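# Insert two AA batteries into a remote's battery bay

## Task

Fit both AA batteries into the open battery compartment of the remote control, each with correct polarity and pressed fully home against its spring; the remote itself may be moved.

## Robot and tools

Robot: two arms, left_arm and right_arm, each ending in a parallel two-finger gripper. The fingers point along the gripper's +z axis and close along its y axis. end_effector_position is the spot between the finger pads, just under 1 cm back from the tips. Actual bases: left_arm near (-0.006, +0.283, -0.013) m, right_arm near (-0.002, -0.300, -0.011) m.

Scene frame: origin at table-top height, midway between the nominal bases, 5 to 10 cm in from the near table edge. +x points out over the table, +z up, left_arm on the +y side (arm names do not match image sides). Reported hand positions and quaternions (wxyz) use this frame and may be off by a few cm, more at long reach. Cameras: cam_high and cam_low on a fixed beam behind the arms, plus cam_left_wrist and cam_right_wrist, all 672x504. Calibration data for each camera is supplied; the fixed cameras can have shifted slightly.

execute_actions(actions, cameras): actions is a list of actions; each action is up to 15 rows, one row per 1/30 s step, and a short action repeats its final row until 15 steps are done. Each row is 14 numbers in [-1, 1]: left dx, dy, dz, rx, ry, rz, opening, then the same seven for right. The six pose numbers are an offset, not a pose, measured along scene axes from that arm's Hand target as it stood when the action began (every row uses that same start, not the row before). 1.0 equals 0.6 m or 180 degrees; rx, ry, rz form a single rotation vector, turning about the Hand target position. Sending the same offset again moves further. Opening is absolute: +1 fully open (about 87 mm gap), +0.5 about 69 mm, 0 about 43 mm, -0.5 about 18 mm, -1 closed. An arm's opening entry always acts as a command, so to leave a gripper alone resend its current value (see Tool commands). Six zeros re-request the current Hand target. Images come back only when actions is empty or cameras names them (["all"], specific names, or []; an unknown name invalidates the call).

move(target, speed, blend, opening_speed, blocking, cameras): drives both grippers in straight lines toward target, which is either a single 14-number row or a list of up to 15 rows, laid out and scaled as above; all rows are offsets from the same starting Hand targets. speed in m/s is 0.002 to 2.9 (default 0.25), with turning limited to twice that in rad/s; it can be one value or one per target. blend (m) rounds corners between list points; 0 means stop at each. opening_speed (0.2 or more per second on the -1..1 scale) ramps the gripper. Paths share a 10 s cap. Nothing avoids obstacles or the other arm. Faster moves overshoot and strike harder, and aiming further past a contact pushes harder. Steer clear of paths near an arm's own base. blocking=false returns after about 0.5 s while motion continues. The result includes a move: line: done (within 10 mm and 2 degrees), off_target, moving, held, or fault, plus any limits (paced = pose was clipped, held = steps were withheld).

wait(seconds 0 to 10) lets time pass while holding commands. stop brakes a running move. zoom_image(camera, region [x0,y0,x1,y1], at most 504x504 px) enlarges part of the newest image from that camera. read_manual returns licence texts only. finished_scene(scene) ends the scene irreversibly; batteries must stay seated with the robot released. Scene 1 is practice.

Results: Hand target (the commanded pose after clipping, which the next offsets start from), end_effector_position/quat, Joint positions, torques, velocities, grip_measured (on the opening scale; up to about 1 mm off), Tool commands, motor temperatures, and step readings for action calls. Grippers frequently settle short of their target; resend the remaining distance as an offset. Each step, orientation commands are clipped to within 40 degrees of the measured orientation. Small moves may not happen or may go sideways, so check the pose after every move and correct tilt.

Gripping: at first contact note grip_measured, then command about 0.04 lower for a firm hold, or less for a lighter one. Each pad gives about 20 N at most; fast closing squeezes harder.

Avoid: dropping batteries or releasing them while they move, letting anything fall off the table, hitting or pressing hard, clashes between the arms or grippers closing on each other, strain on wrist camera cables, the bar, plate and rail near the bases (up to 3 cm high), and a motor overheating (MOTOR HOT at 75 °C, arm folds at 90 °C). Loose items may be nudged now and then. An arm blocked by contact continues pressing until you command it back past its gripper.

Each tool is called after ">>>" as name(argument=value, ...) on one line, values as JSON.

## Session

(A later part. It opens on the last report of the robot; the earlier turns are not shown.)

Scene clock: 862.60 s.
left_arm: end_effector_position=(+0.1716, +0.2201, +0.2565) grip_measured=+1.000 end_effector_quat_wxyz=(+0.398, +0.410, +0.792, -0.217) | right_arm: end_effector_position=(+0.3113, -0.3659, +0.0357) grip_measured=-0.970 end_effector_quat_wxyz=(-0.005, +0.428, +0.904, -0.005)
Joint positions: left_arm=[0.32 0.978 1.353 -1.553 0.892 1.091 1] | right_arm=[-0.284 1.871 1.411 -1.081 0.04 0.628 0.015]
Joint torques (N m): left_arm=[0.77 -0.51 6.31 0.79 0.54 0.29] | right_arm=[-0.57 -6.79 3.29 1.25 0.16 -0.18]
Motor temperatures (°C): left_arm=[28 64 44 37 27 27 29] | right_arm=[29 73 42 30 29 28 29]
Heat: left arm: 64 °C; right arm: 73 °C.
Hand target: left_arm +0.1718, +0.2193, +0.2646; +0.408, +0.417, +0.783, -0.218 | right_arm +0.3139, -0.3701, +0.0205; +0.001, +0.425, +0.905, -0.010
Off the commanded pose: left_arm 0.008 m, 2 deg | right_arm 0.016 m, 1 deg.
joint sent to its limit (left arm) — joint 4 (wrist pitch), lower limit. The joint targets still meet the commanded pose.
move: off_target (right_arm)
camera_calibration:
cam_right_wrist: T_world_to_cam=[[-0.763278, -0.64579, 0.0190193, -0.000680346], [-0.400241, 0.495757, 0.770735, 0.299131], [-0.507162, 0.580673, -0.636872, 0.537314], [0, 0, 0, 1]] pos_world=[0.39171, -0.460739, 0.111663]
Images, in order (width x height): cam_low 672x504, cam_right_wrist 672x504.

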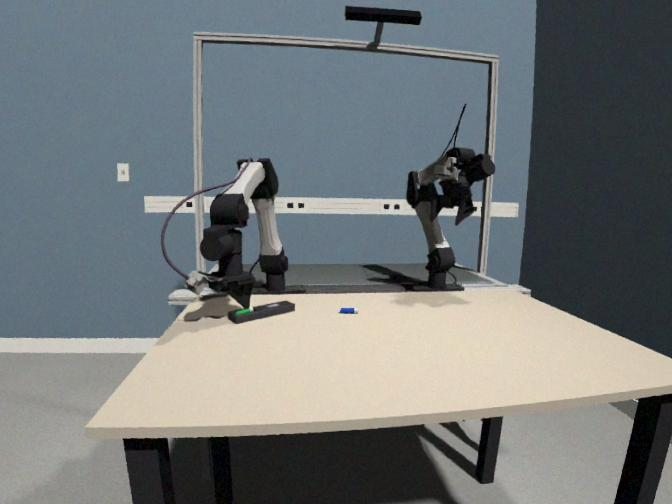

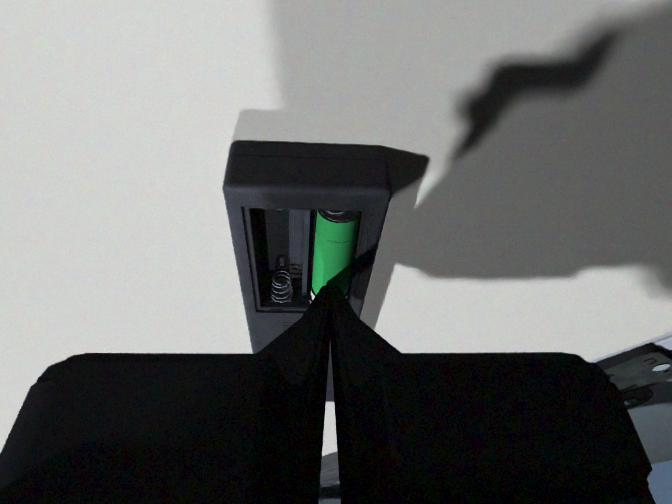

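>>> move(target=[[0,0,0,0,0,0,1,0,0,-0.03,0,0,0,-1],[0,0,0,0,0,0,1,0.015,-0.02,-0.06,0,0,0,-1]], speed=0.05, cameras=["cam_right_wrist","cam_low"])

>>> zoom_image(camera="cam_right_wrist", region=[230, 100, 480, 350])

>>> zoom_image(camera="cam_low", region=[200, 270, 320, 340])

Scene clock: 871.17 s.
left_arm: end_effector_position=(+0.1716, +0.2201, +0.2565) grip_measured=+1.000 end_effector_quat_wxyz=(+0.398, +0.410, +0.792, -0.217) | right_arm: end_effector_position=(+0.3125, -0.3696, +0.0294) grip_measured=-0.970 end_effector_quat_wxyz=(+0.001, +0.427, +0.904, +0.013)
Joint positions: left_arm=[0.32 0.978 1.353 -1.553 0.892 1.091 1] | right_arm=[-0.311 1.87 1.383 -1.037 0.004 0.598 0.015]
Joint torques (N m): left_arm=[0.77 -0.5 6.32 0.79 0.54 0.29] | right_arm=[-0.21 -1.18 3.02 2.02 0.48 -0.12]
Motor temperatures (°C): left_arm=[28 61 44 37 27 27 29] | right_arm=[29 69 41 31 29 28 29]
Heat: left arm: 61 °C; right arm: 69 °C.
Hand target: left_arm +0.1718, +0.2193, +0.2646; +0.408, +0.417, +0.783, -0.218 | right_arm +0.3227, -0.3821, -0.0156; +0.001, +0.425, +0.905, -0.010
Off the commanded pose: left_arm 0.008 m, 2 deg | right_arm 0.048 m, 3 deg.
joint sent to its limit (left arm) — joint 4 (wrist pitch), lower limit. The joint targets still meet the commanded pose.
move: off_target (right_arm)
camera_calibration:
cam_right_wrist: T_world_to_cam=[[-0.761972, -0.647332, -0.0189474, -0.00186738], [-0.421218, 0.473166, 0.77375, 0.304455], [-0.491908, 0.597557, -0.633207, 0.537474], [0, 0, 0, 1]] pos_world=[0.391207, -0.466438, 0.104725]
Images, in order (width x height): cam_low 672x504, cam_right_wrist 672x504.

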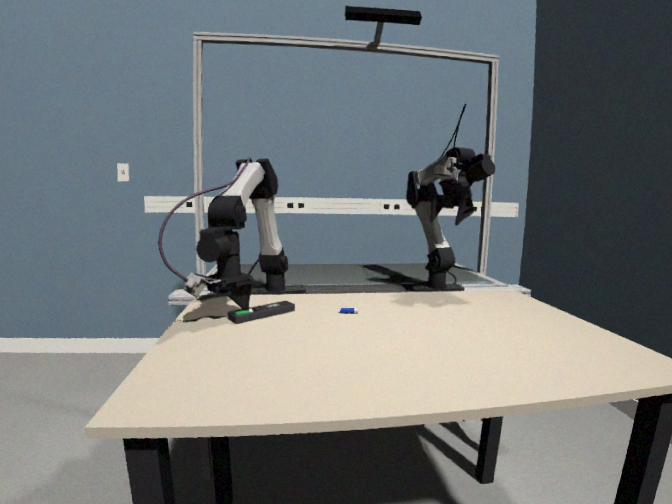

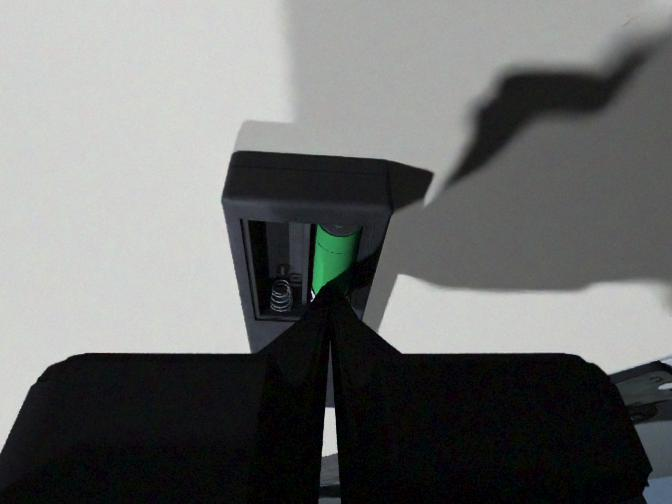

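Scaled by 2.016 from the camera's 672x504 image, which has a finer 960x720 frame.

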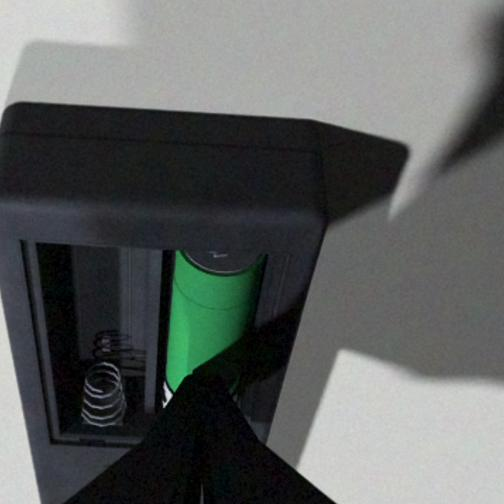

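Scaled by 4.200 from the camera's 672x504 image, which has a finer 960x720 frame.

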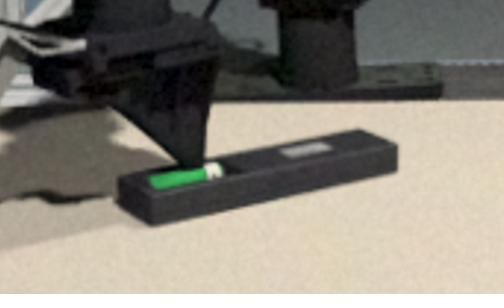

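>>> move(target=[0,0,0,0,0,0,1,-0.02,0.02,0.14,0,0,0,-1], speed=0.15, cameras=["cam_right_wrist","cam_low"])

>>> zoom_image(camera="cam_right_wrist", region=[230, 50, 480, 300])

>>> zoom_image(camera="cam_low", region=[200, 270, 320, 340])

Scene clock: 878.80 s.
left_arm: end_effector_position=(+0.1716, +0.2201, +0.2565) grip_measured=+1.000 end_effector_quat_wxyz=(+0.398, +0.410, +0.792, -0.217) | right_arm: end_effector_position=(+0.3092, -0.3712, +0.0544) grip_measured=-0.970 end_effector_quat_wxyz=(-0.013, +0.421, +0.907, -0.007)
Joint positions: left_arm=[0.32 0.978 1.353 -1.553 0.892 1.091 1] | right_arm=[-0.296 1.87 1.483 -1.17 0.041 0.6 0.015]
Joint torques (N m): left_arm=[0.76 -0.53 6.31 0.79 0.54 0.29] | right_arm=[1.01 -10.5 7.83 0.25 0.17 0.14]
Motor temperatures (°C): left_arm=[28 59 44 36 27 27 29] | right_arm=[29 64 40 31 29 28 29]
Heat: left arm: 59 °C; right arm: 64 °C.
Hand target: left_arm +0.1718, +0.2193, +0.2646; +0.408, +0.417, +0.783, -0.218 | right_arm +0.3107, -0.3701, +0.0684; +0.001, +0.425, +0.905, -0.010
Off the commanded pose: left_arm 0.008 m, 2 deg | right_arm 0.014 m, 2 deg.
joint sent to its limit (left arm) — joint 4 (wrist pitch), lower limit. The joint targets still meet the commanded pose.
move: off_target (right_arm)
camera_calibration:
cam_right_wrist: T_world_to_cam=[[-0.752103, -0.658392, 0.0293406, -0.014741], [-0.395962, 0.487013, 0.77848, 0.281577], [-0.526834, 0.57388, -0.626983, 0.554246], [0, 0, 0, 1]] pos_world=[0.392403, -0.464908, 0.128733]
Images, in order (width x height): cam_low 672x504, cam_right_wrist 672x504.

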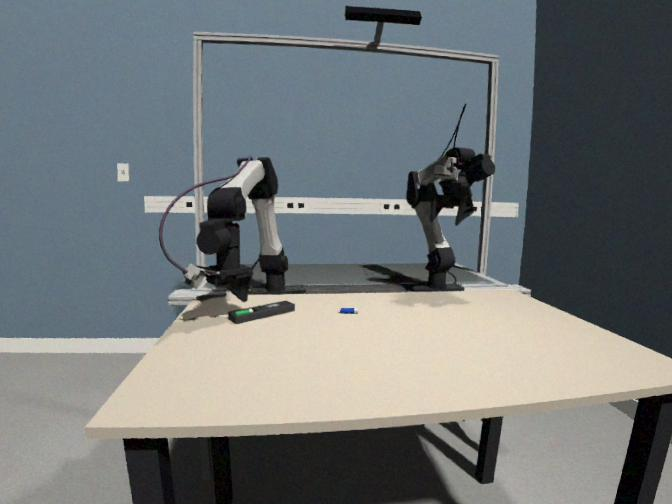

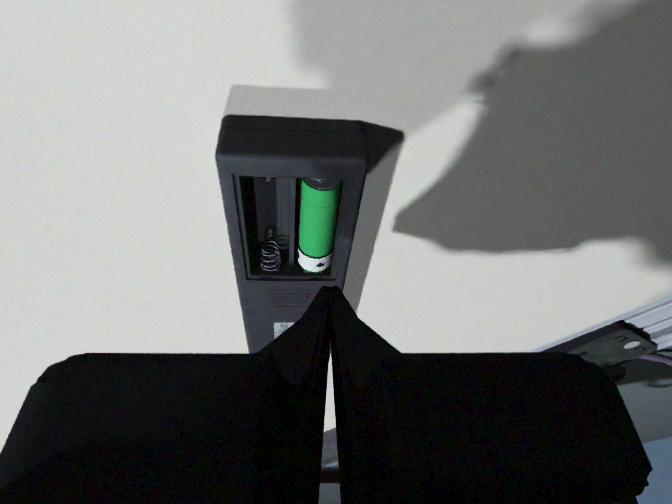

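Scaled by 2.016 from the camera's 672x504 image, which has a finer 960x720 frame.

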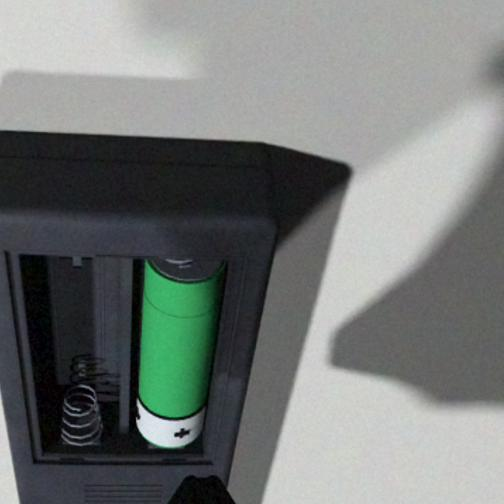

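Scaled by 4.200 from the camera's 672x504 image, which has a finer 960x720 frame.

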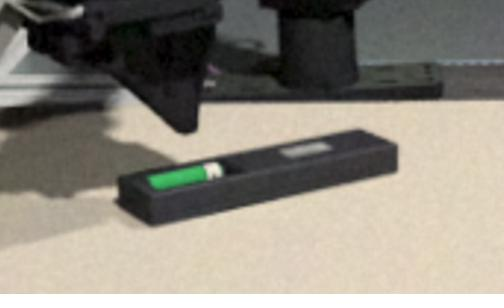

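>>> move(target=[0,0,0,0,0,0,1,0.03,-0.026,0.0,0,0,0,-1], speed=0.1, cameras=["cam_right_wrist"])

>>> zoom_image(camera="cam_right_wrist", region=[230, 100, 480, 350])

Scene clock: 888.83 s.
left_arm: end_effector_position=(+0.1716, +0.2201, +0.2565) grip_measured=+1.000 end_effector_quat_wxyz=(+0.398, +0.410, +0.792, -0.217) | right_arm: end_effector_position=(+0.3306, -0.3838, +0.0704) grip_measured=-0.970 end_effector_quat_wxyz=(+0.013, +0.429, +0.903, -0.004)
Joint positions: left_arm=[0.32 0.978 1.353 -1.553 0.892 1.091 1] | right_arm=[-0.314 1.9 1.596 -1.201 0.041 0.6 0.015]
Joint torques (N m): left_arm=[0.75 -0.51 6.31 0.79 0.54 0.29] | right_arm=[-0.35 -6.83 7.88 0.39 0.16 -0.19]
Motor temperatures (°C): left_arm=[28 57 44 36 27 27 29] | right_arm=[29 65 41 30 29 28 29]
Heat: left arm: 57 °C; right arm: 65 °C.
Hand target: left_arm +0.1718, +0.2193, +0.2646; +0.408, +0.417, +0.783, -0.218 | right_arm +0.3288, -0.3857, +0.0685; +0.001, +0.425, +0.905, -0.010
Off the commanded pose: left_arm 0.008 m, 2 deg | right_arm 0.003 m, 2 deg.
joint sent to its limit (left arm) — joint 4 (wrist pitch), lower limit. The joint targets still meet the commanded pose.
move: done
camera_calibration:
cam_right_wrist: T_world_to_cam=[[-0.765072, -0.643943, 0.00141656, 0.00439271], [-0.42495, 0.506535, 0.750226, 0.302737], [-0.483821, 0.573376, -0.661179, 0.570872], [0, 0, 0, 1]] pos_world=[0.408208, -0.477842, 0.150321]
Images, in order (width x height): cam_right_wrist 672x504.

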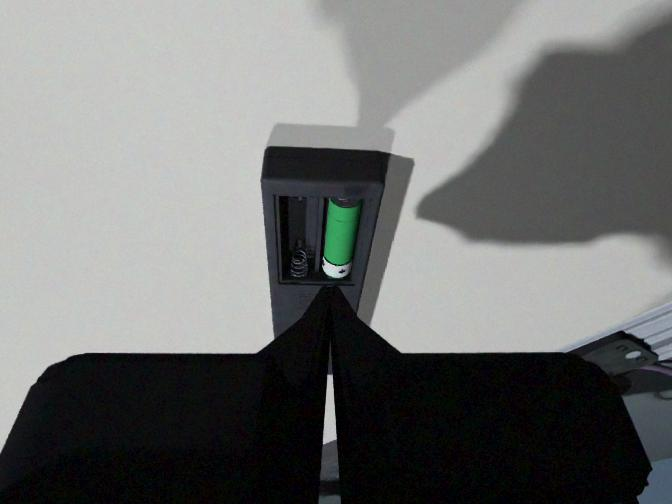

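Scaled by 2.016 from the camera's 672x504 image, which has a finer 960x720 frame.

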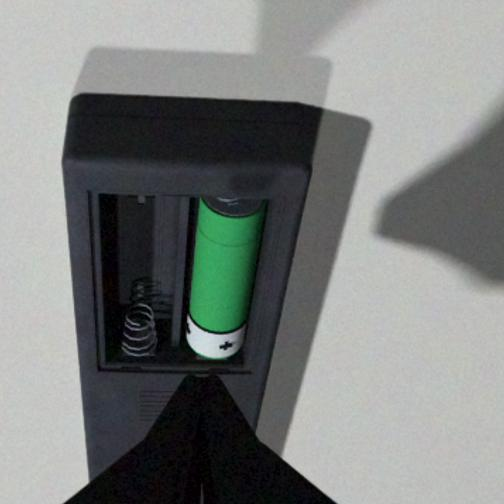

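>>> move(target=[[0,0,0,0,0,0,1,-0.006,-0.009,-0.02,0,0,0,-1],[0,0,0,0,0,0,1,-0.005,-0.009,-0.12,0,0,0,-1]], speed=0.07, cameras=["cam_right_wrist"])

>>> zoom_image(camera="cam_right_wrist", region=[230, 100, 480, 350])

Scene clock: 900.73 s.
left_arm: end_effector_position=(+0.1716, +0.2201, +0.2565) grip_measured=+1.000 end_effector_quat_wxyz=(+0.398, +0.410, +0.792, -0.217) | right_arm: end_effector_position=(+0.3220, -0.3872, +0.0301) grip_measured=-0.970 end_effector_quat_wxyz=(+0.004, +0.429, +0.903, -0.001)
Joint positions: left_arm=[0.32 0.978 1.353 -1.553 0.892 1.091 1] | right_arm=[-0.336 1.918 1.457 -1.06 0.033 0.576 0.015]
Joint torques (N m): left_arm=[0.75 -0.5 6.31 0.79 0.54 0.29] | right_arm=[-0.14 -4.12 1.68 1.72 0.17 -0.01]
Motor temperatures (°C): left_arm=[28 55 44 36 27 27 29] | right_arm=[29 63 42 30 29 28 29]
Heat: left arm: 55 °C; right arm: 63 °C.
Hand target: left_arm +0.1718, +0.2193, +0.2646; +0.408, +0.417, +0.783, -0.218 | right_arm +0.3257, -0.3911, -0.0036; +0.001, +0.425, +0.905, -0.010
Off the commanded pose: left_arm 0.008 m, 2 deg | right_arm 0.034 m, 1 deg.
joint sent to its limit (left arm) — joint 4 (wrist pitch), lower limit. The joint targets still meet the commanded pose.
move: off_target (right_arm)
camera_calibration:
cam_right_wrist: T_world_to_cam=[[-0.764128, -0.645048, 0.00467455, -0.00509686], [-0.414592, 0.496655, 0.762527, 0.323498], [-0.494188, 0.58073, -0.64694, 0.547735], [0, 0, 0, 1]] pos_world=[0.400909, -0.482041, 0.107699]
Images, in order (width x height): cam_right_wrist 672x504.

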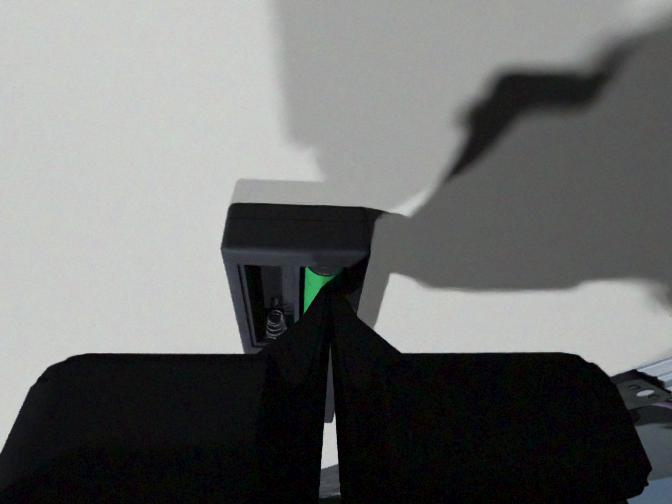

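Scaled by 2.016 from the camera's 672x504 image, which has a finer 960x720 frame.

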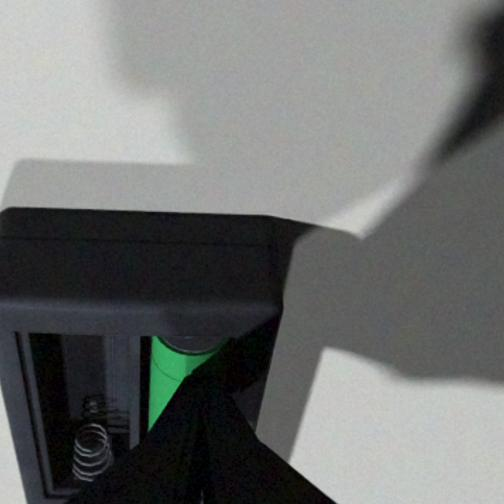

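>>> move(target=[0,0,0,0,0,0,1,-0.01,-0.02,0.22,0,0,0,-1], speed=0.2, cameras=["cam_right_wrist","cam_low"])

>>> zoom_image(camera="cam_right_wrist", region=[250, 150, 400, 300])

>>> zoom_image(camera="cam_low", region=[215, 285, 305, 335])

Scene clock: 909.73 s.
left_arm: end_effector_position=(+0.1716, +0.2201, +0.2565) grip_measured=+1.000 end_effector_quat_wxyz=(+0.398, +0.410, +0.792, -0.217) | right_arm: end_effector_position=(+0.3236, -0.4012, +0.1226) grip_measured=-0.970 end_effector_quat_wxyz=(+0.002, +0.431, +0.903, -0.005)
Joint positions: left_arm=[0.32 0.978 1.353 -1.553 0.892 1.091 1] | right_arm=[-0.361 1.916 1.826 -1.434 0.039 0.555 0.015]
Joint torques (N m): left_arm=[0.75 -0.5 6.31 0.79 0.54 0.29] | right_arm=[-0.24 -8.84 7.58 0.37 0.2 -0.18]
Motor temperatures (°C): left_arm=[28 54 44 35 27 27 29] | right_arm=[29 61 41 31 29 28 29]
Heat: left arm: 54 °C; right arm: 61 °C.
Hand target: left_arm +0.1718, +0.2193, +0.2646; +0.408, +0.417, +0.783, -0.218 | right_arm +0.3197, -0.4032, +0.1284; +0.001, +0.425, +0.905, -0.010
Off the commanded pose: left_arm 0.008 m, 2 deg | right_arm 0.007 m, 1 deg.
joint sent to its limit (left arm) — joint 4 (wrist pitch), lower limit. The joint targets still meet the commanded pose.
move: done
camera_calibration:
cam_right_wrist: T_world_to_cam=[[-0.766494, -0.642118, 0.0130682, -0.0124097], [-0.407893, 0.502416, 0.762366, 0.26073], [-0.496095, 0.579018, -0.647015, 0.61636], [0, 0, 0, 1]] pos_world=[0.402611, -0.495848, 0.200185]
Images, in order (width x height): cam_low 672x504, cam_right_wrist 672x504.

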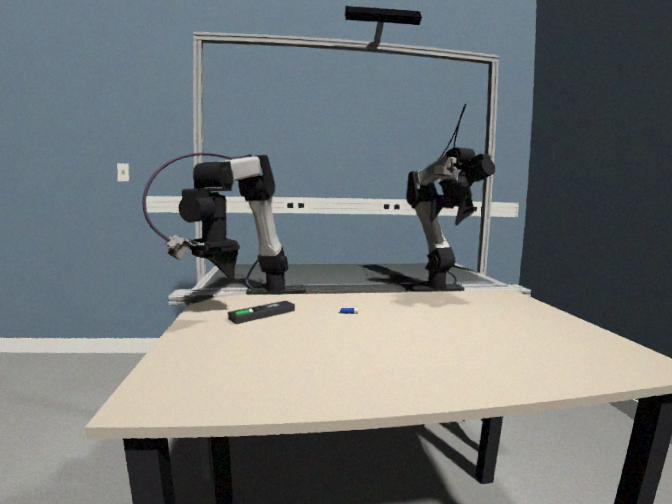

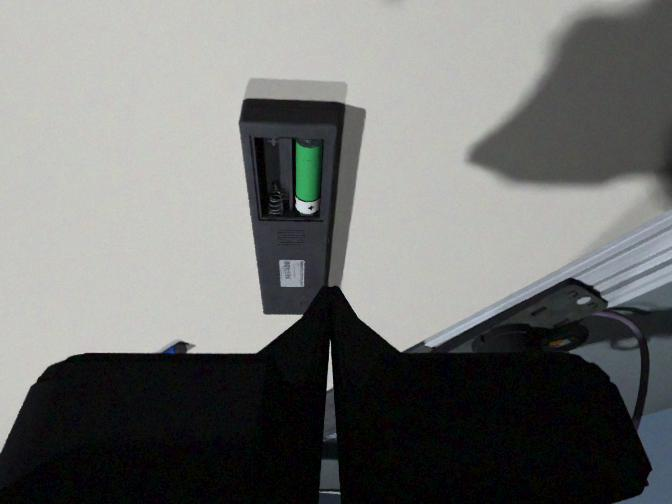

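Scaled by 3.360 from the camera's 672x504 image, which has a finer 960x720 frame.

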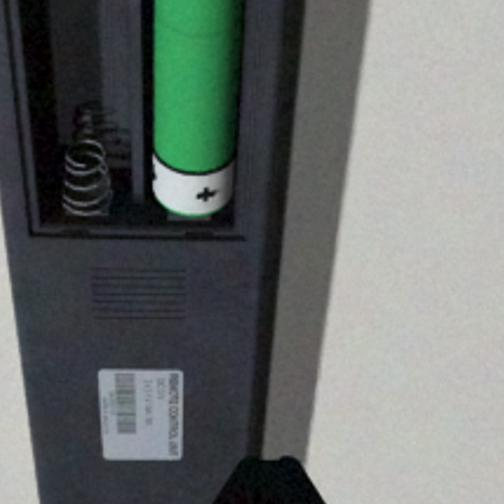

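Scaled by 5.600 from the camera's 672x504 image, which has a finer 960x720 frame.

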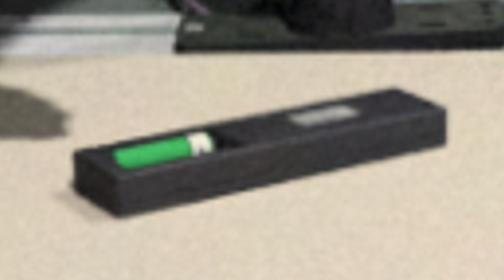

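>>> move(target=[[0,0,0,0,0,0,1,0.02,0.1,0.15,0,0,0,0],[0,0,0,0,0,0,1,-0.055,0.53,0.036,0,0,0.756,1]], blend=[0.05,0], speed=0.3, cameras=["all"])

Scene clock: 958.57 s.
left_arm: end_effector_position=(+0.1716, +0.2201, +0.2565) grip_measured=+1.000 end_effector_quat_wxyz=(+0.398, +0.410, +0.792, -0.217) | right_arm: end_effector_position=(+0.2854, -0.0904, +0.1544) grip_measured=+1.000 end_effector_quat_wxyz=(+0.016, -0.671, +0.741, -0.004)
Joint positions: left_arm=[0.32 0.978 1.353 -1.553 0.892 1.091 1] | right_arm=[0.732 2.017 2.028 -1.554 0.059 -0.715 1]
Joint torques (N m): left_arm=[0.75 -0.51 6.31 0.79 0.54 0.29] | right_arm=[1.14 -7.12 7.84 0.41 -0.05 -0.25]
Motor temperatures (°C): left_arm=[28 51 44 34 27 27 29] | right_arm=[29 66 43 29 29 28 28]
Heat: left arm: 51 °C; right arm: 66 °C.
Hand target: left_arm +0.1718, +0.2193, +0.2646; +0.408, +0.417, +0.783, -0.218 | right_arm +0.2866, -0.0851, +0.1500; +0.009, -0.681, +0.732, -0.003
Off the commanded pose: left_arm 0.008 m, 2 deg | right_arm 0.007 m, 2 deg.
joint sent to its limit (left arm) — joint 4 (wrist pitch), lower limit. The joint targets still meet the commanded pose.
move: done
camera_calibration:
cam_left_wrist: T_world_to_cam=[[-0.820358, -0.571609, 0.0165947, 0.261082], [-0.56888, 0.8128, -0.125423, -0.0175851], [0.0582046, -0.112332, -0.991965, 0.408053], [0, 0, 0, 1]] pos_world=[0.180426, 0.209367, 0.398236]
cam_right_wrist: T_world_to_cam=[[0.996084, -0.081686, 0.0338259, -0.298152], [-0.0789877, -0.65031, 0.755551, -0.132256], [-0.0397207, -0.755265, -0.654215, 0.188387], [0, 0, 0, 1]] pos_world=[0.29402, 0.0319201, 0.233257]

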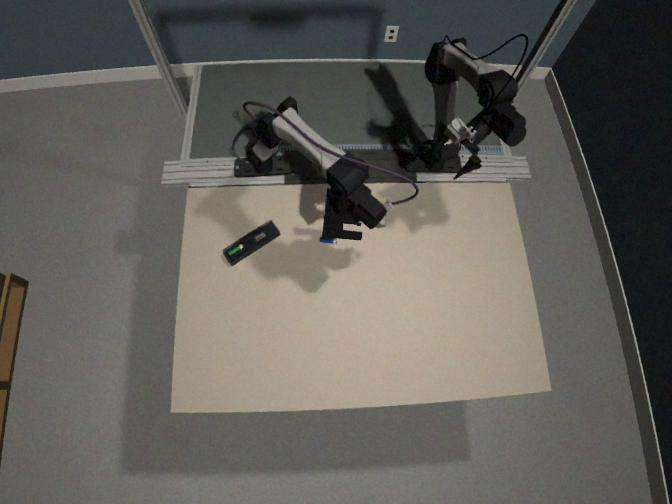

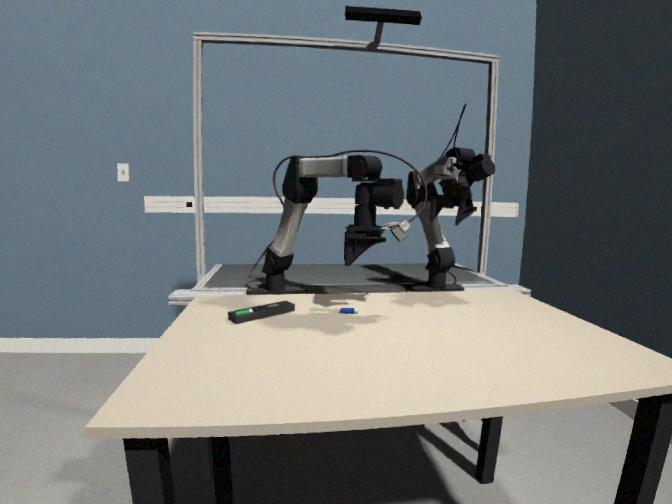

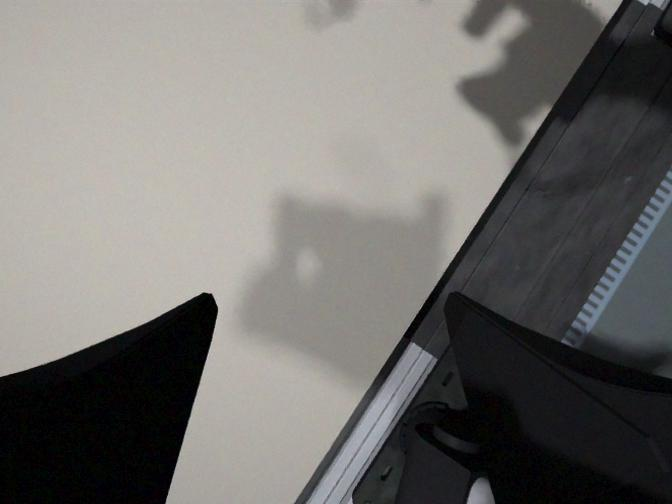

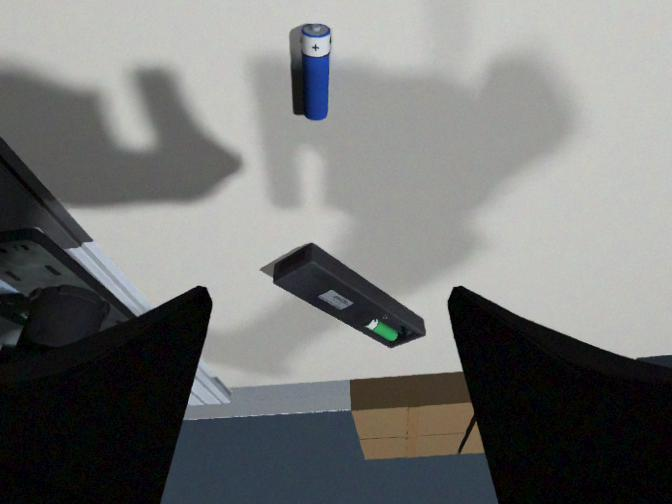

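>>> move(target=[0,0,0,0,0,0,1,-0.006,0.0257,-0.175,0,0,0,1], cameras=["cam_right_wrist"])

Scene clock: 969.47 s.
left_arm: end_effector_position=(+0.1716, +0.2201, +0.2565) grip_measured=+1.000 end_effector_quat_wxyz=(+0.398, +0.410, +0.792, -0.217) | right_arm: end_effector_position=(+0.2841, -0.0761, +0.0544) grip_measured=+1.000 end_effector_quat_wxyz=(+0.011, -0.678, +0.735, -0.004)
Joint positions: left_arm=[0.32 0.978 1.353 -1.553 0.892 1.091 1] | right_arm=[0.75 2.039 1.657 -1.173 0.059 -0.715 1]
Joint torques (N m): left_arm=[0.76 -0.51 6.31 0.79 0.54 0.3] | right_arm=[1.25 -7.71 5.89 0.81 0.02 0.04]
Motor temperatures (°C): left_arm=[28 50 44 34 27 27 29] | right_arm=[29 64 43 29 29 28 28]
Heat: left arm: 50 °C; right arm: 64 °C.
Hand target: left_arm +0.1718, +0.2193, +0.2646; +0.408, +0.417, +0.783, -0.218 | right_arm +0.2831, -0.0697, +0.0451; -0.009, +0.681, -0.732, +0.003
Off the commanded pose: left_arm 0.008 m, 2 deg | right_arm 0.011 m, 1 deg.
joint sent to its limit (left arm) — joint 4 (wrist pitch), lower limit. The joint targets still meet the commanded pose.
move: off_target (right_arm)
camera_calibration:
cam_right_wrist: T_world_to_cam=[[0.997596, -0.0637673, 0.0271272, -0.290997], [-0.0619857, -0.646102, 0.76073, -0.0522866], [-0.0309827, -0.760582, -0.648502, 0.130596], [0, 0, 0, 1]] pos_world=[0.291103, 0.0469906, 0.132362]
Images, in order (width x height): cam_right_wrist 672x504.

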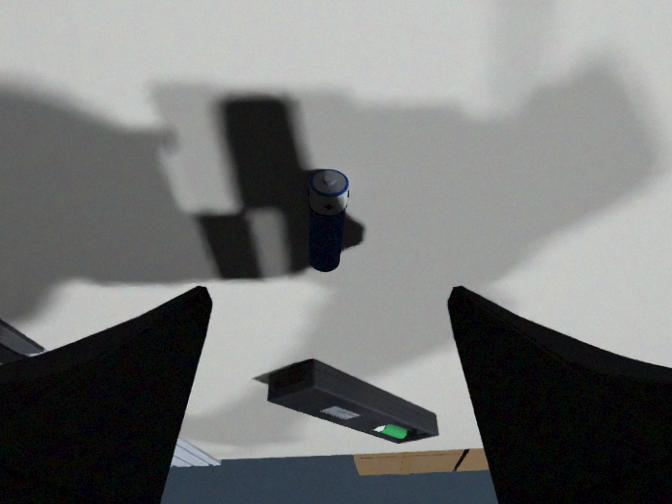

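>>> move(target=[0,0,0,0,0,0,1,-0.0027,-0.011,-0.065,0,0,0,1], speed=0.07, cameras=["cam_right_wrist"])

Scene clock: 977.80 s.
left_arm: end_effector_position=(+0.1716, +0.2201, +0.2565) grip_measured=+1.000 end_effector_quat_wxyz=(+0.398, +0.410, +0.792, -0.217) | right_arm: end_effector_position=(+0.2804, -0.0781, +0.0170) grip_measured=+1.000 end_effector_quat_wxyz=(+0.014, -0.677, +0.736, -0.004)
Joint positions: left_arm=[0.32 0.978 1.353 -1.553 0.892 1.091 1] | right_arm=[0.747 2.049 1.521 -1.021 0.059 -0.715 1]
Joint torques (N m): left_arm=[0.75 -0.51 6.32 0.79 0.54 0.29] | right_arm=[0.13 -7.43 5.44 0.83 -0.07 -0.18]
Motor temperatures (°C): left_arm=[28 50 44 34 27 27 29] | right_arm=[29 64 43 29 29 28 28]
Heat: left arm: 50 °C; right arm: 64 °C.
Hand target: left_arm +0.1718, +0.2193, +0.2646; +0.408, +0.417, +0.783, -0.218 | right_arm +0.2814, -0.0763, +0.0060; -0.009, +0.681, -0.732, +0.003
Off the commanded pose: left_arm 0.008 m, 2 deg | right_arm 0.011 m, 1 deg.
joint sent to its limit (left arm) — joint 4 (wrist pitch), lower limit. The joint targets still meet the commanded pose.
move: off_target (right_arm)
camera_calibration:
cam_right_wrist: T_world_to_cam=[[0.99732, -0.0664599, 0.0305889, -0.286688], [-0.0664818, -0.648716, 0.758121, -0.0242506], [-0.0305412, -0.758123, -0.651396, 0.104706], [0, 0, 0, 1]] pos_world=[0.287505, 0.0445948, 0.0953591]
Images, in order (width x height): cam_right_wrist 672x504.

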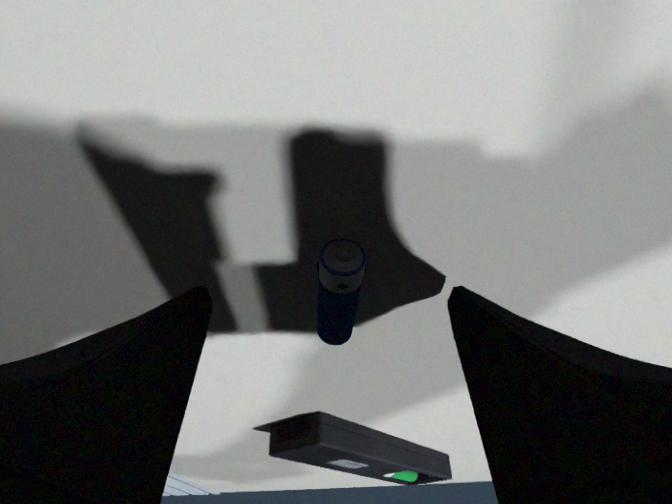

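>>> move(target=[[0,0,0,0,0,0,1,0,0,0,0,0,0,-0.75],[0,0,0,0,0,0,1,0,0,0.35,0,0,0,-0.75],[0,0,0,0,0,0,1,0.083,-0.6,0.35,0,0,-0.789,-0.75]], blend=[0,0.04,0], speed=0.3, cameras=["cam_right_wrist"])

Scene clock: 993.20 s.
left_arm: end_effector_position=(+0.1716, +0.2201, +0.2565) grip_measured=+1.000 end_effector_quat_wxyz=(+0.398, +0.410, +0.792, -0.217) | right_arm: end_effector_position=(+0.3290, -0.4369, +0.2162) grip_measured=-0.582 end_effector_quat_wxyz=(+0.124, +0.462, +0.878, -0.001)
Joint positions: left_arm=[0.32 0.978 1.353 -1.553 0.892 1.091 1] | right_arm=[-0.443 1.841 2.119 -1.555 0.042 0.544 0.209]
Joint torques (N m): left_arm=[0.75 -0.51 6.32 0.79 0.54 0.29] | right_arm=[-0.14 -6.45 7.72 0.99 -0.03 0.01]
Motor temperatures (°C): left_arm=[28 49 44 34 27 27 28] | right_arm=[29 63 43 29 29 28 29]
Heat: left arm: 49 °C; right arm: 63 °C.
Hand target: left_arm +0.1718, +0.2193, +0.2646; +0.408, +0.417, +0.783, -0.218 | right_arm +0.3312, -0.4363, +0.2160; +0.000, +0.471, +0.882, -0.010
Off the commanded pose: left_arm 0.008 m, 2 deg | right_arm 0.002 m, 14 deg.
joint sent to its limit (left arm) — joint 4 (wrist pitch), lower limit. The joint targets still meet the commanded pose.
joint sent to its limit (right arm) — joint 4 (wrist pitch), lower limit. The joint targets are off in orientation, not in position.
move: off_target (right_arm)
camera_calibration:
cam_right_wrist: T_world_to_cam=[[-0.803472, -0.586113, -0.104423, 0.0295895], [-0.519783, 0.605104, 0.603055, 0.325769], [-0.290271, 0.538815, -0.790836, 0.646205], [0, 0, 0, 1]] pos_world=[0.380678, -0.527966, 0.317675]
Images, in order (width x height): cam_right_wrist 672x504.

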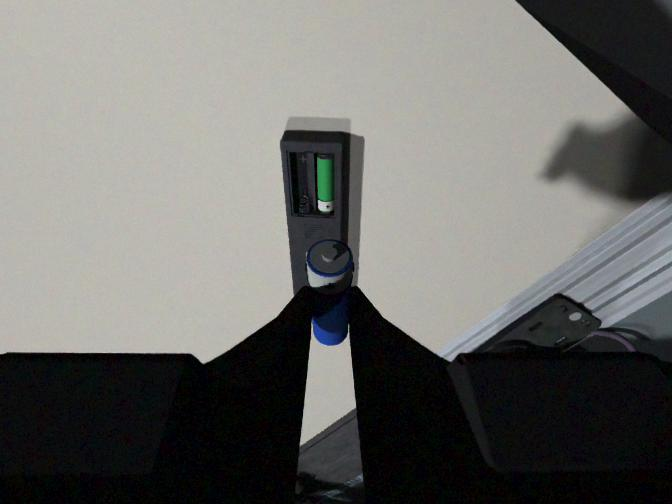

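>>> move(target=[0.055,-0.709,-0.27,-0.037,-0.025,0,1,0,0,0,0,0,0,-0.75], cameras=["cam_left_wrist"])

Scene clock: 1005.63 s.
left_arm: end_effector_position=(+0.2022, -0.1949, +0.0901) grip_measured=+1.000 end_effector_quat_wxyz=(+0.447, +0.413, +0.758, -0.235) | right_arm: end_effector_position=(+0.3292, -0.4367, +0.2162) grip_measured=-0.582 end_effector_quat_wxyz=(+0.124, +0.462, +0.878, +0.000)
Joint positions: left_arm=[-1.23 1.862 1.204 0.142 -0.234 -0.087 1] | right_arm=[-0.443 1.841 2.119 -1.555 0.041 0.544 0.209]
Joint torques (N m): left_arm=[-0.35 -8.95 7.86 2.1 -0.41 0.01] | right_arm=[-0.06 -6.28 7.68 1.01 -0.03 0.07]
Motor temperatures (°C): left_arm=[28 49 44 34 27 27 28] | right_arm=[29 59 44 29 29 28 29]
Heat: left arm: 49 °C; right arm: 59 °C.
Hand target: left_arm +0.2048, -0.2061, +0.1026; +0.462, +0.401, +0.752, -0.246 | right_arm +0.3312, -0.4363, +0.2160; +0.000, +0.471, +0.882, -0.010
Off the commanded pose: left_arm 0.017 m, 3 deg | right_arm 0.002 m, 14 deg.
joint sent to its limit (right arm) — joint 4 (wrist pitch), lower limit. The joint targets are off in orientation, not in position.
move: off_target (left_arm, right_arm)
camera_calibration:
cam_left_wrist: T_world_to_cam=[[-0.835478, -0.549365, -0.0132166, 0.0619154], [-0.530534, 0.812641, -0.241141, 0.318884], [0.143215, -0.194456, -0.9704, 0.159432], [0, 0, 0, 1]] pos_world=[0.198075, -0.194122, 0.232427]
Images, in order (width x height): cam_left_wrist 672x504.

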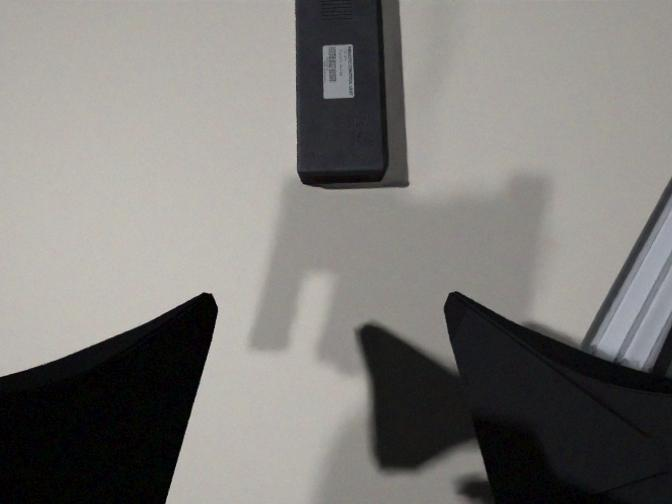

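>>> move(target=[0.097,-0.168,-0.118,0,0,0,1,0,0,0,0,0,0,-0.75], speed=0.12, cameras=["cam_left_wrist","cam_low"])

Scene clock: 1014.37 s.
left_arm: end_effector_position=(+0.2609, -0.2999, +0.0253) grip_measured=+1.000 end_effector_quat_wxyz=(+0.456, +0.397, +0.759, -0.239) | right_arm: end_effector_position=(+0.3292, -0.4367, +0.2162) grip_measured=-0.582 end_effector_quat_wxyz=(+0.124, +0.462, +0.878, +0.000)
Joint positions: left_arm=[-1.19 2.378 1.727 0.163 -0.217 -0.087 1] | right_arm=[-0.443 1.841 2.119 -1.555 0.041 0.544 0.209]
Joint torques (N m): left_arm=[0.47 -12.89 7.88 1.95 -0.07 0.28] | right_arm=[-0.14 -6.12 7.82 0.98 0.01 0.16]
Motor temperatures (°C): left_arm=[28 51 45 35 27 27 28] | right_arm=[29 58 45 29 29 28 29]
Heat: left arm: 51 °C; right arm: 58 °C.
Hand target: left_arm +0.2631, -0.3068, +0.0317; +0.462, +0.400, +0.752, -0.246 | right_arm +0.3312, -0.4363, +0.2160; +0.000, +0.471, +0.882, -0.010
Off the commanded pose: left_arm 0.010 m, 1 deg | right_arm 0.002 m, 14 deg.
joint sent to its limit (right arm) — joint 4 (wrist pitch), lower limit. The joint targets are off in orientation, not in position.
move: off_target (right_arm)
camera_calibration:
cam_left_wrist: T_world_to_cam=[[-0.820933, -0.571024, 0.000728603, 0.0417012], [-0.550738, 0.79143, -0.265192, 0.419235], [0.150854, -0.218106, -0.964195, 0.058409], [0, 0, 0, 1]] pos_world=[0.256311, -0.295243, 0.167465]
Images, in order (width x height): cam_low 672x504, cam_left_wrist 672x504.

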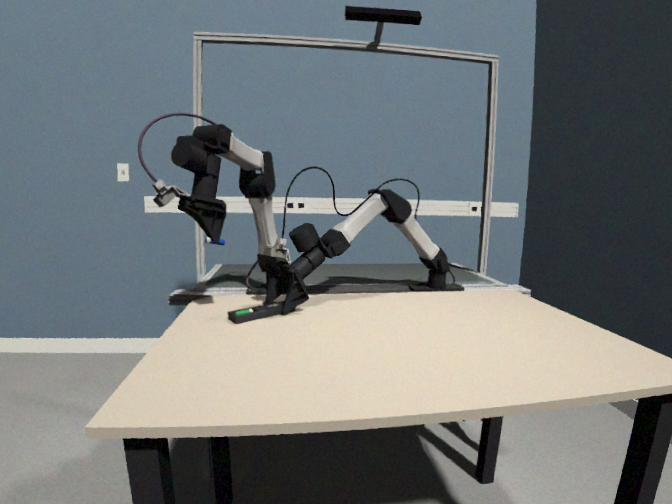

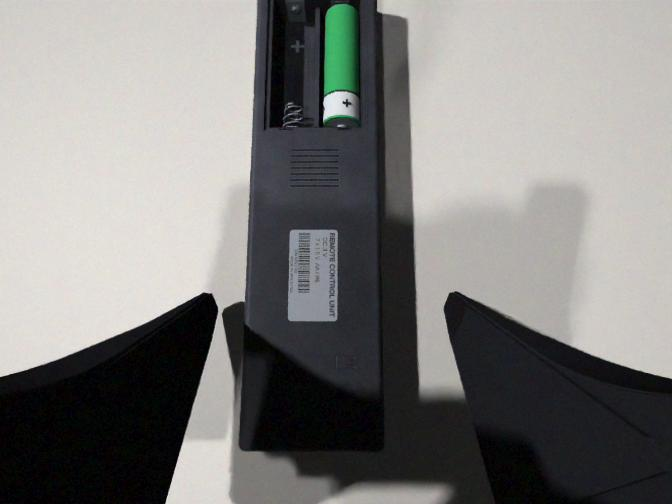

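>>> move(target=[[-0.012,0.017,-0.015,0,0,0,1,0,0,0,0,0,0,-0.75],[-0.012,0.017,-0.015,0,0,0,0,0,0,0,0,0,0,-0.75]], speed=0.06, opening_speed=0.4)

>>> move(target=[-0.075,0.11,0.003,0,0,0,0,0,0,0,0,0,0,-0.75], speed=0.08, cameras=["cam_left_wrist","cam_right_wrist"])

>>> zoom_image(camera="cam_left_wrist", region=[230, 0, 430, 150])

Scene clock: 1028.30 s.
left_arm: end_effector_position=(+0.2606, -0.3010, +0.0224) grip_measured=+0.086 end_effector_quat_wxyz=(+0.468, +0.391, +0.752, -0.251) | right_arm: end_effector_position=(+0.3292, -0.4367, +0.2162) grip_measured=-0.582 end_effector_quat_wxyz=(+0.124, +0.462, +0.878, +0.000)
Joint positions: left_arm=[-1.19 2.378 1.683 0.245 -0.213 -0.087 0.543] | right_arm=[-0.443 1.841 2.119 -1.555 0.041 0.544 0.209]
Joint torques (N m): left_arm=[0.03 -15.58 4.3 1.72 -0.15 0.25] | right_arm=[-0.24 -6.37 8.05 0.98 -0.04 0.04]
Motor temperatures (°C): left_arm=[28 57 46 36 27 27 28] | right_arm=[29 56 45 29 29 28 29]
Heat: left arm: 57 °C; right arm: 56 °C.
Hand target: left_arm +0.2559, -0.2966, +0.0228; +0.462, +0.400, +0.752, -0.246 | right_arm +0.3312, -0.4363, +0.2160; +0.000, +0.471, +0.882, -0.010
Off the commanded pose: left_arm 0.006 m, 1 deg | right_arm 0.002 m, 14 deg.
joint sent to its limit (right arm) — joint 4 (wrist pitch), lower limit. The joint targets are off in orientation, not in position.
move: off_target (right_arm)

Scene clock: 1029.73 s.
left_arm: end_effector_position=(+0.2166, -0.2356, +0.0210) grip_measured=+0.086 end_effector_quat_wxyz=(+0.465, +0.399, +0.749, -0.251) | right_arm: end_effector_position=(+0.3292, -0.4367, +0.2162) grip_measured=-0.582 end_effector_quat_wxyz=(+0.124, +0.462, +0.878, +0.000)
Joint positions: left_arm=[-1.227 2.133 1.241 0.432 -0.234 -0.092 0.543] | right_arm=[-0.443 1.841 2.119 -1.555 0.041 0.544 0.209]
Joint torques (N m): left_arm=[-0.49 -14.11 3.85 1.68 -0.37 0.08] | right_arm=[-0.42 -6.34 8.13 0.93 -0.05 0.07]
Motor temperatures (°C): left_arm=[28 58 46 36 27 27 28] | right_arm=[29 56 45 29 28 28 29]
Heat: left arm: 58 °C; right arm: 56 °C.
Hand target: left_arm +0.2108, -0.2306, +0.0245; +0.461, +0.400, +0.752, -0.246 | right_arm +0.3312, -0.4363, +0.2160; +0.000, +0.471, +0.882, -0.010
Off the commanded pose: left_arm 0.008 m, 1 deg | right_arm 0.002 m, 14 deg.
joint sent to its limit (right arm) — joint 4 (wrist pitch), lower limit. The joint targets are off in orientation, not in position.
move: off_target (right_arm)
camera_calibration:
cam_left_wrist: T_world_to_cam=[[-0.830818, -0.556523, 0.00478778, 0.047531], [-0.53308, 0.79329, -0.294137, 0.340068], [0.159896, -0.246927, -0.955751, 0.0660395], [0, 0, 0, 1]] pos_world=[0.210214, -0.227014, 0.162916]
cam_right_wrist: T_world_to_cam=[[-0.803649, -0.585668, -0.10555, 0.0302966], [-0.519851, 0.604564, 0.603537, 0.325357], [-0.289661, 0.539902, -0.790318, 0.646251], [0, 0, 0, 1]] pos_world=[0.380678, -0.527867, 0.317576]
Images, in order (width x height): cam_left_wrist 672x504, cam_right_wrist 672x504.

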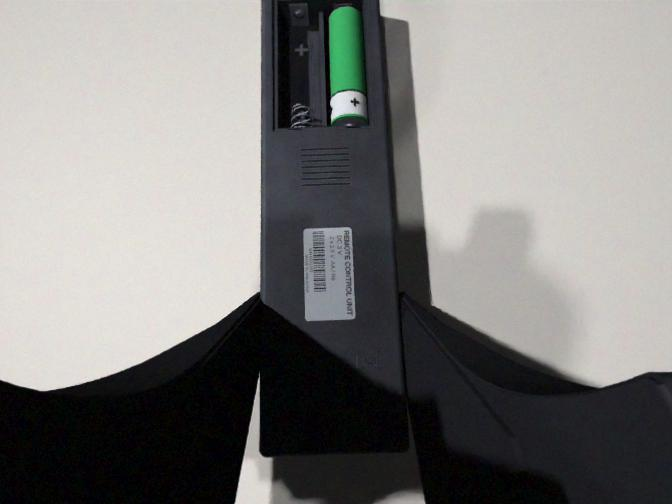

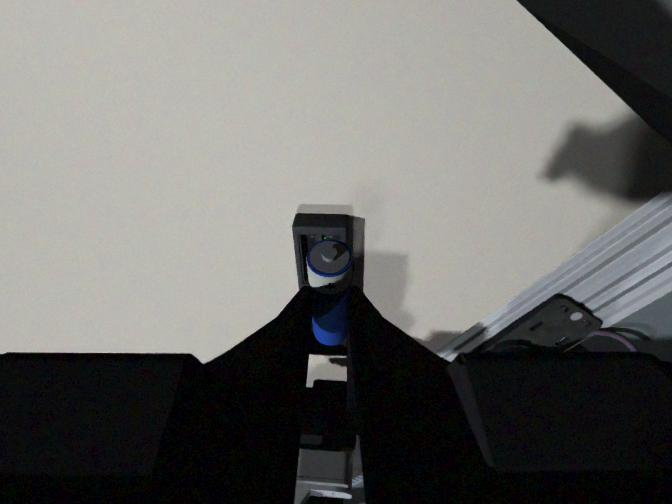

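Scaled by 2.520 from the camera's 672x504 image, which has a finer 960x720 frame.

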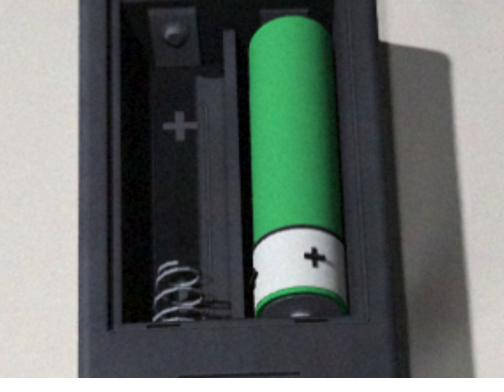

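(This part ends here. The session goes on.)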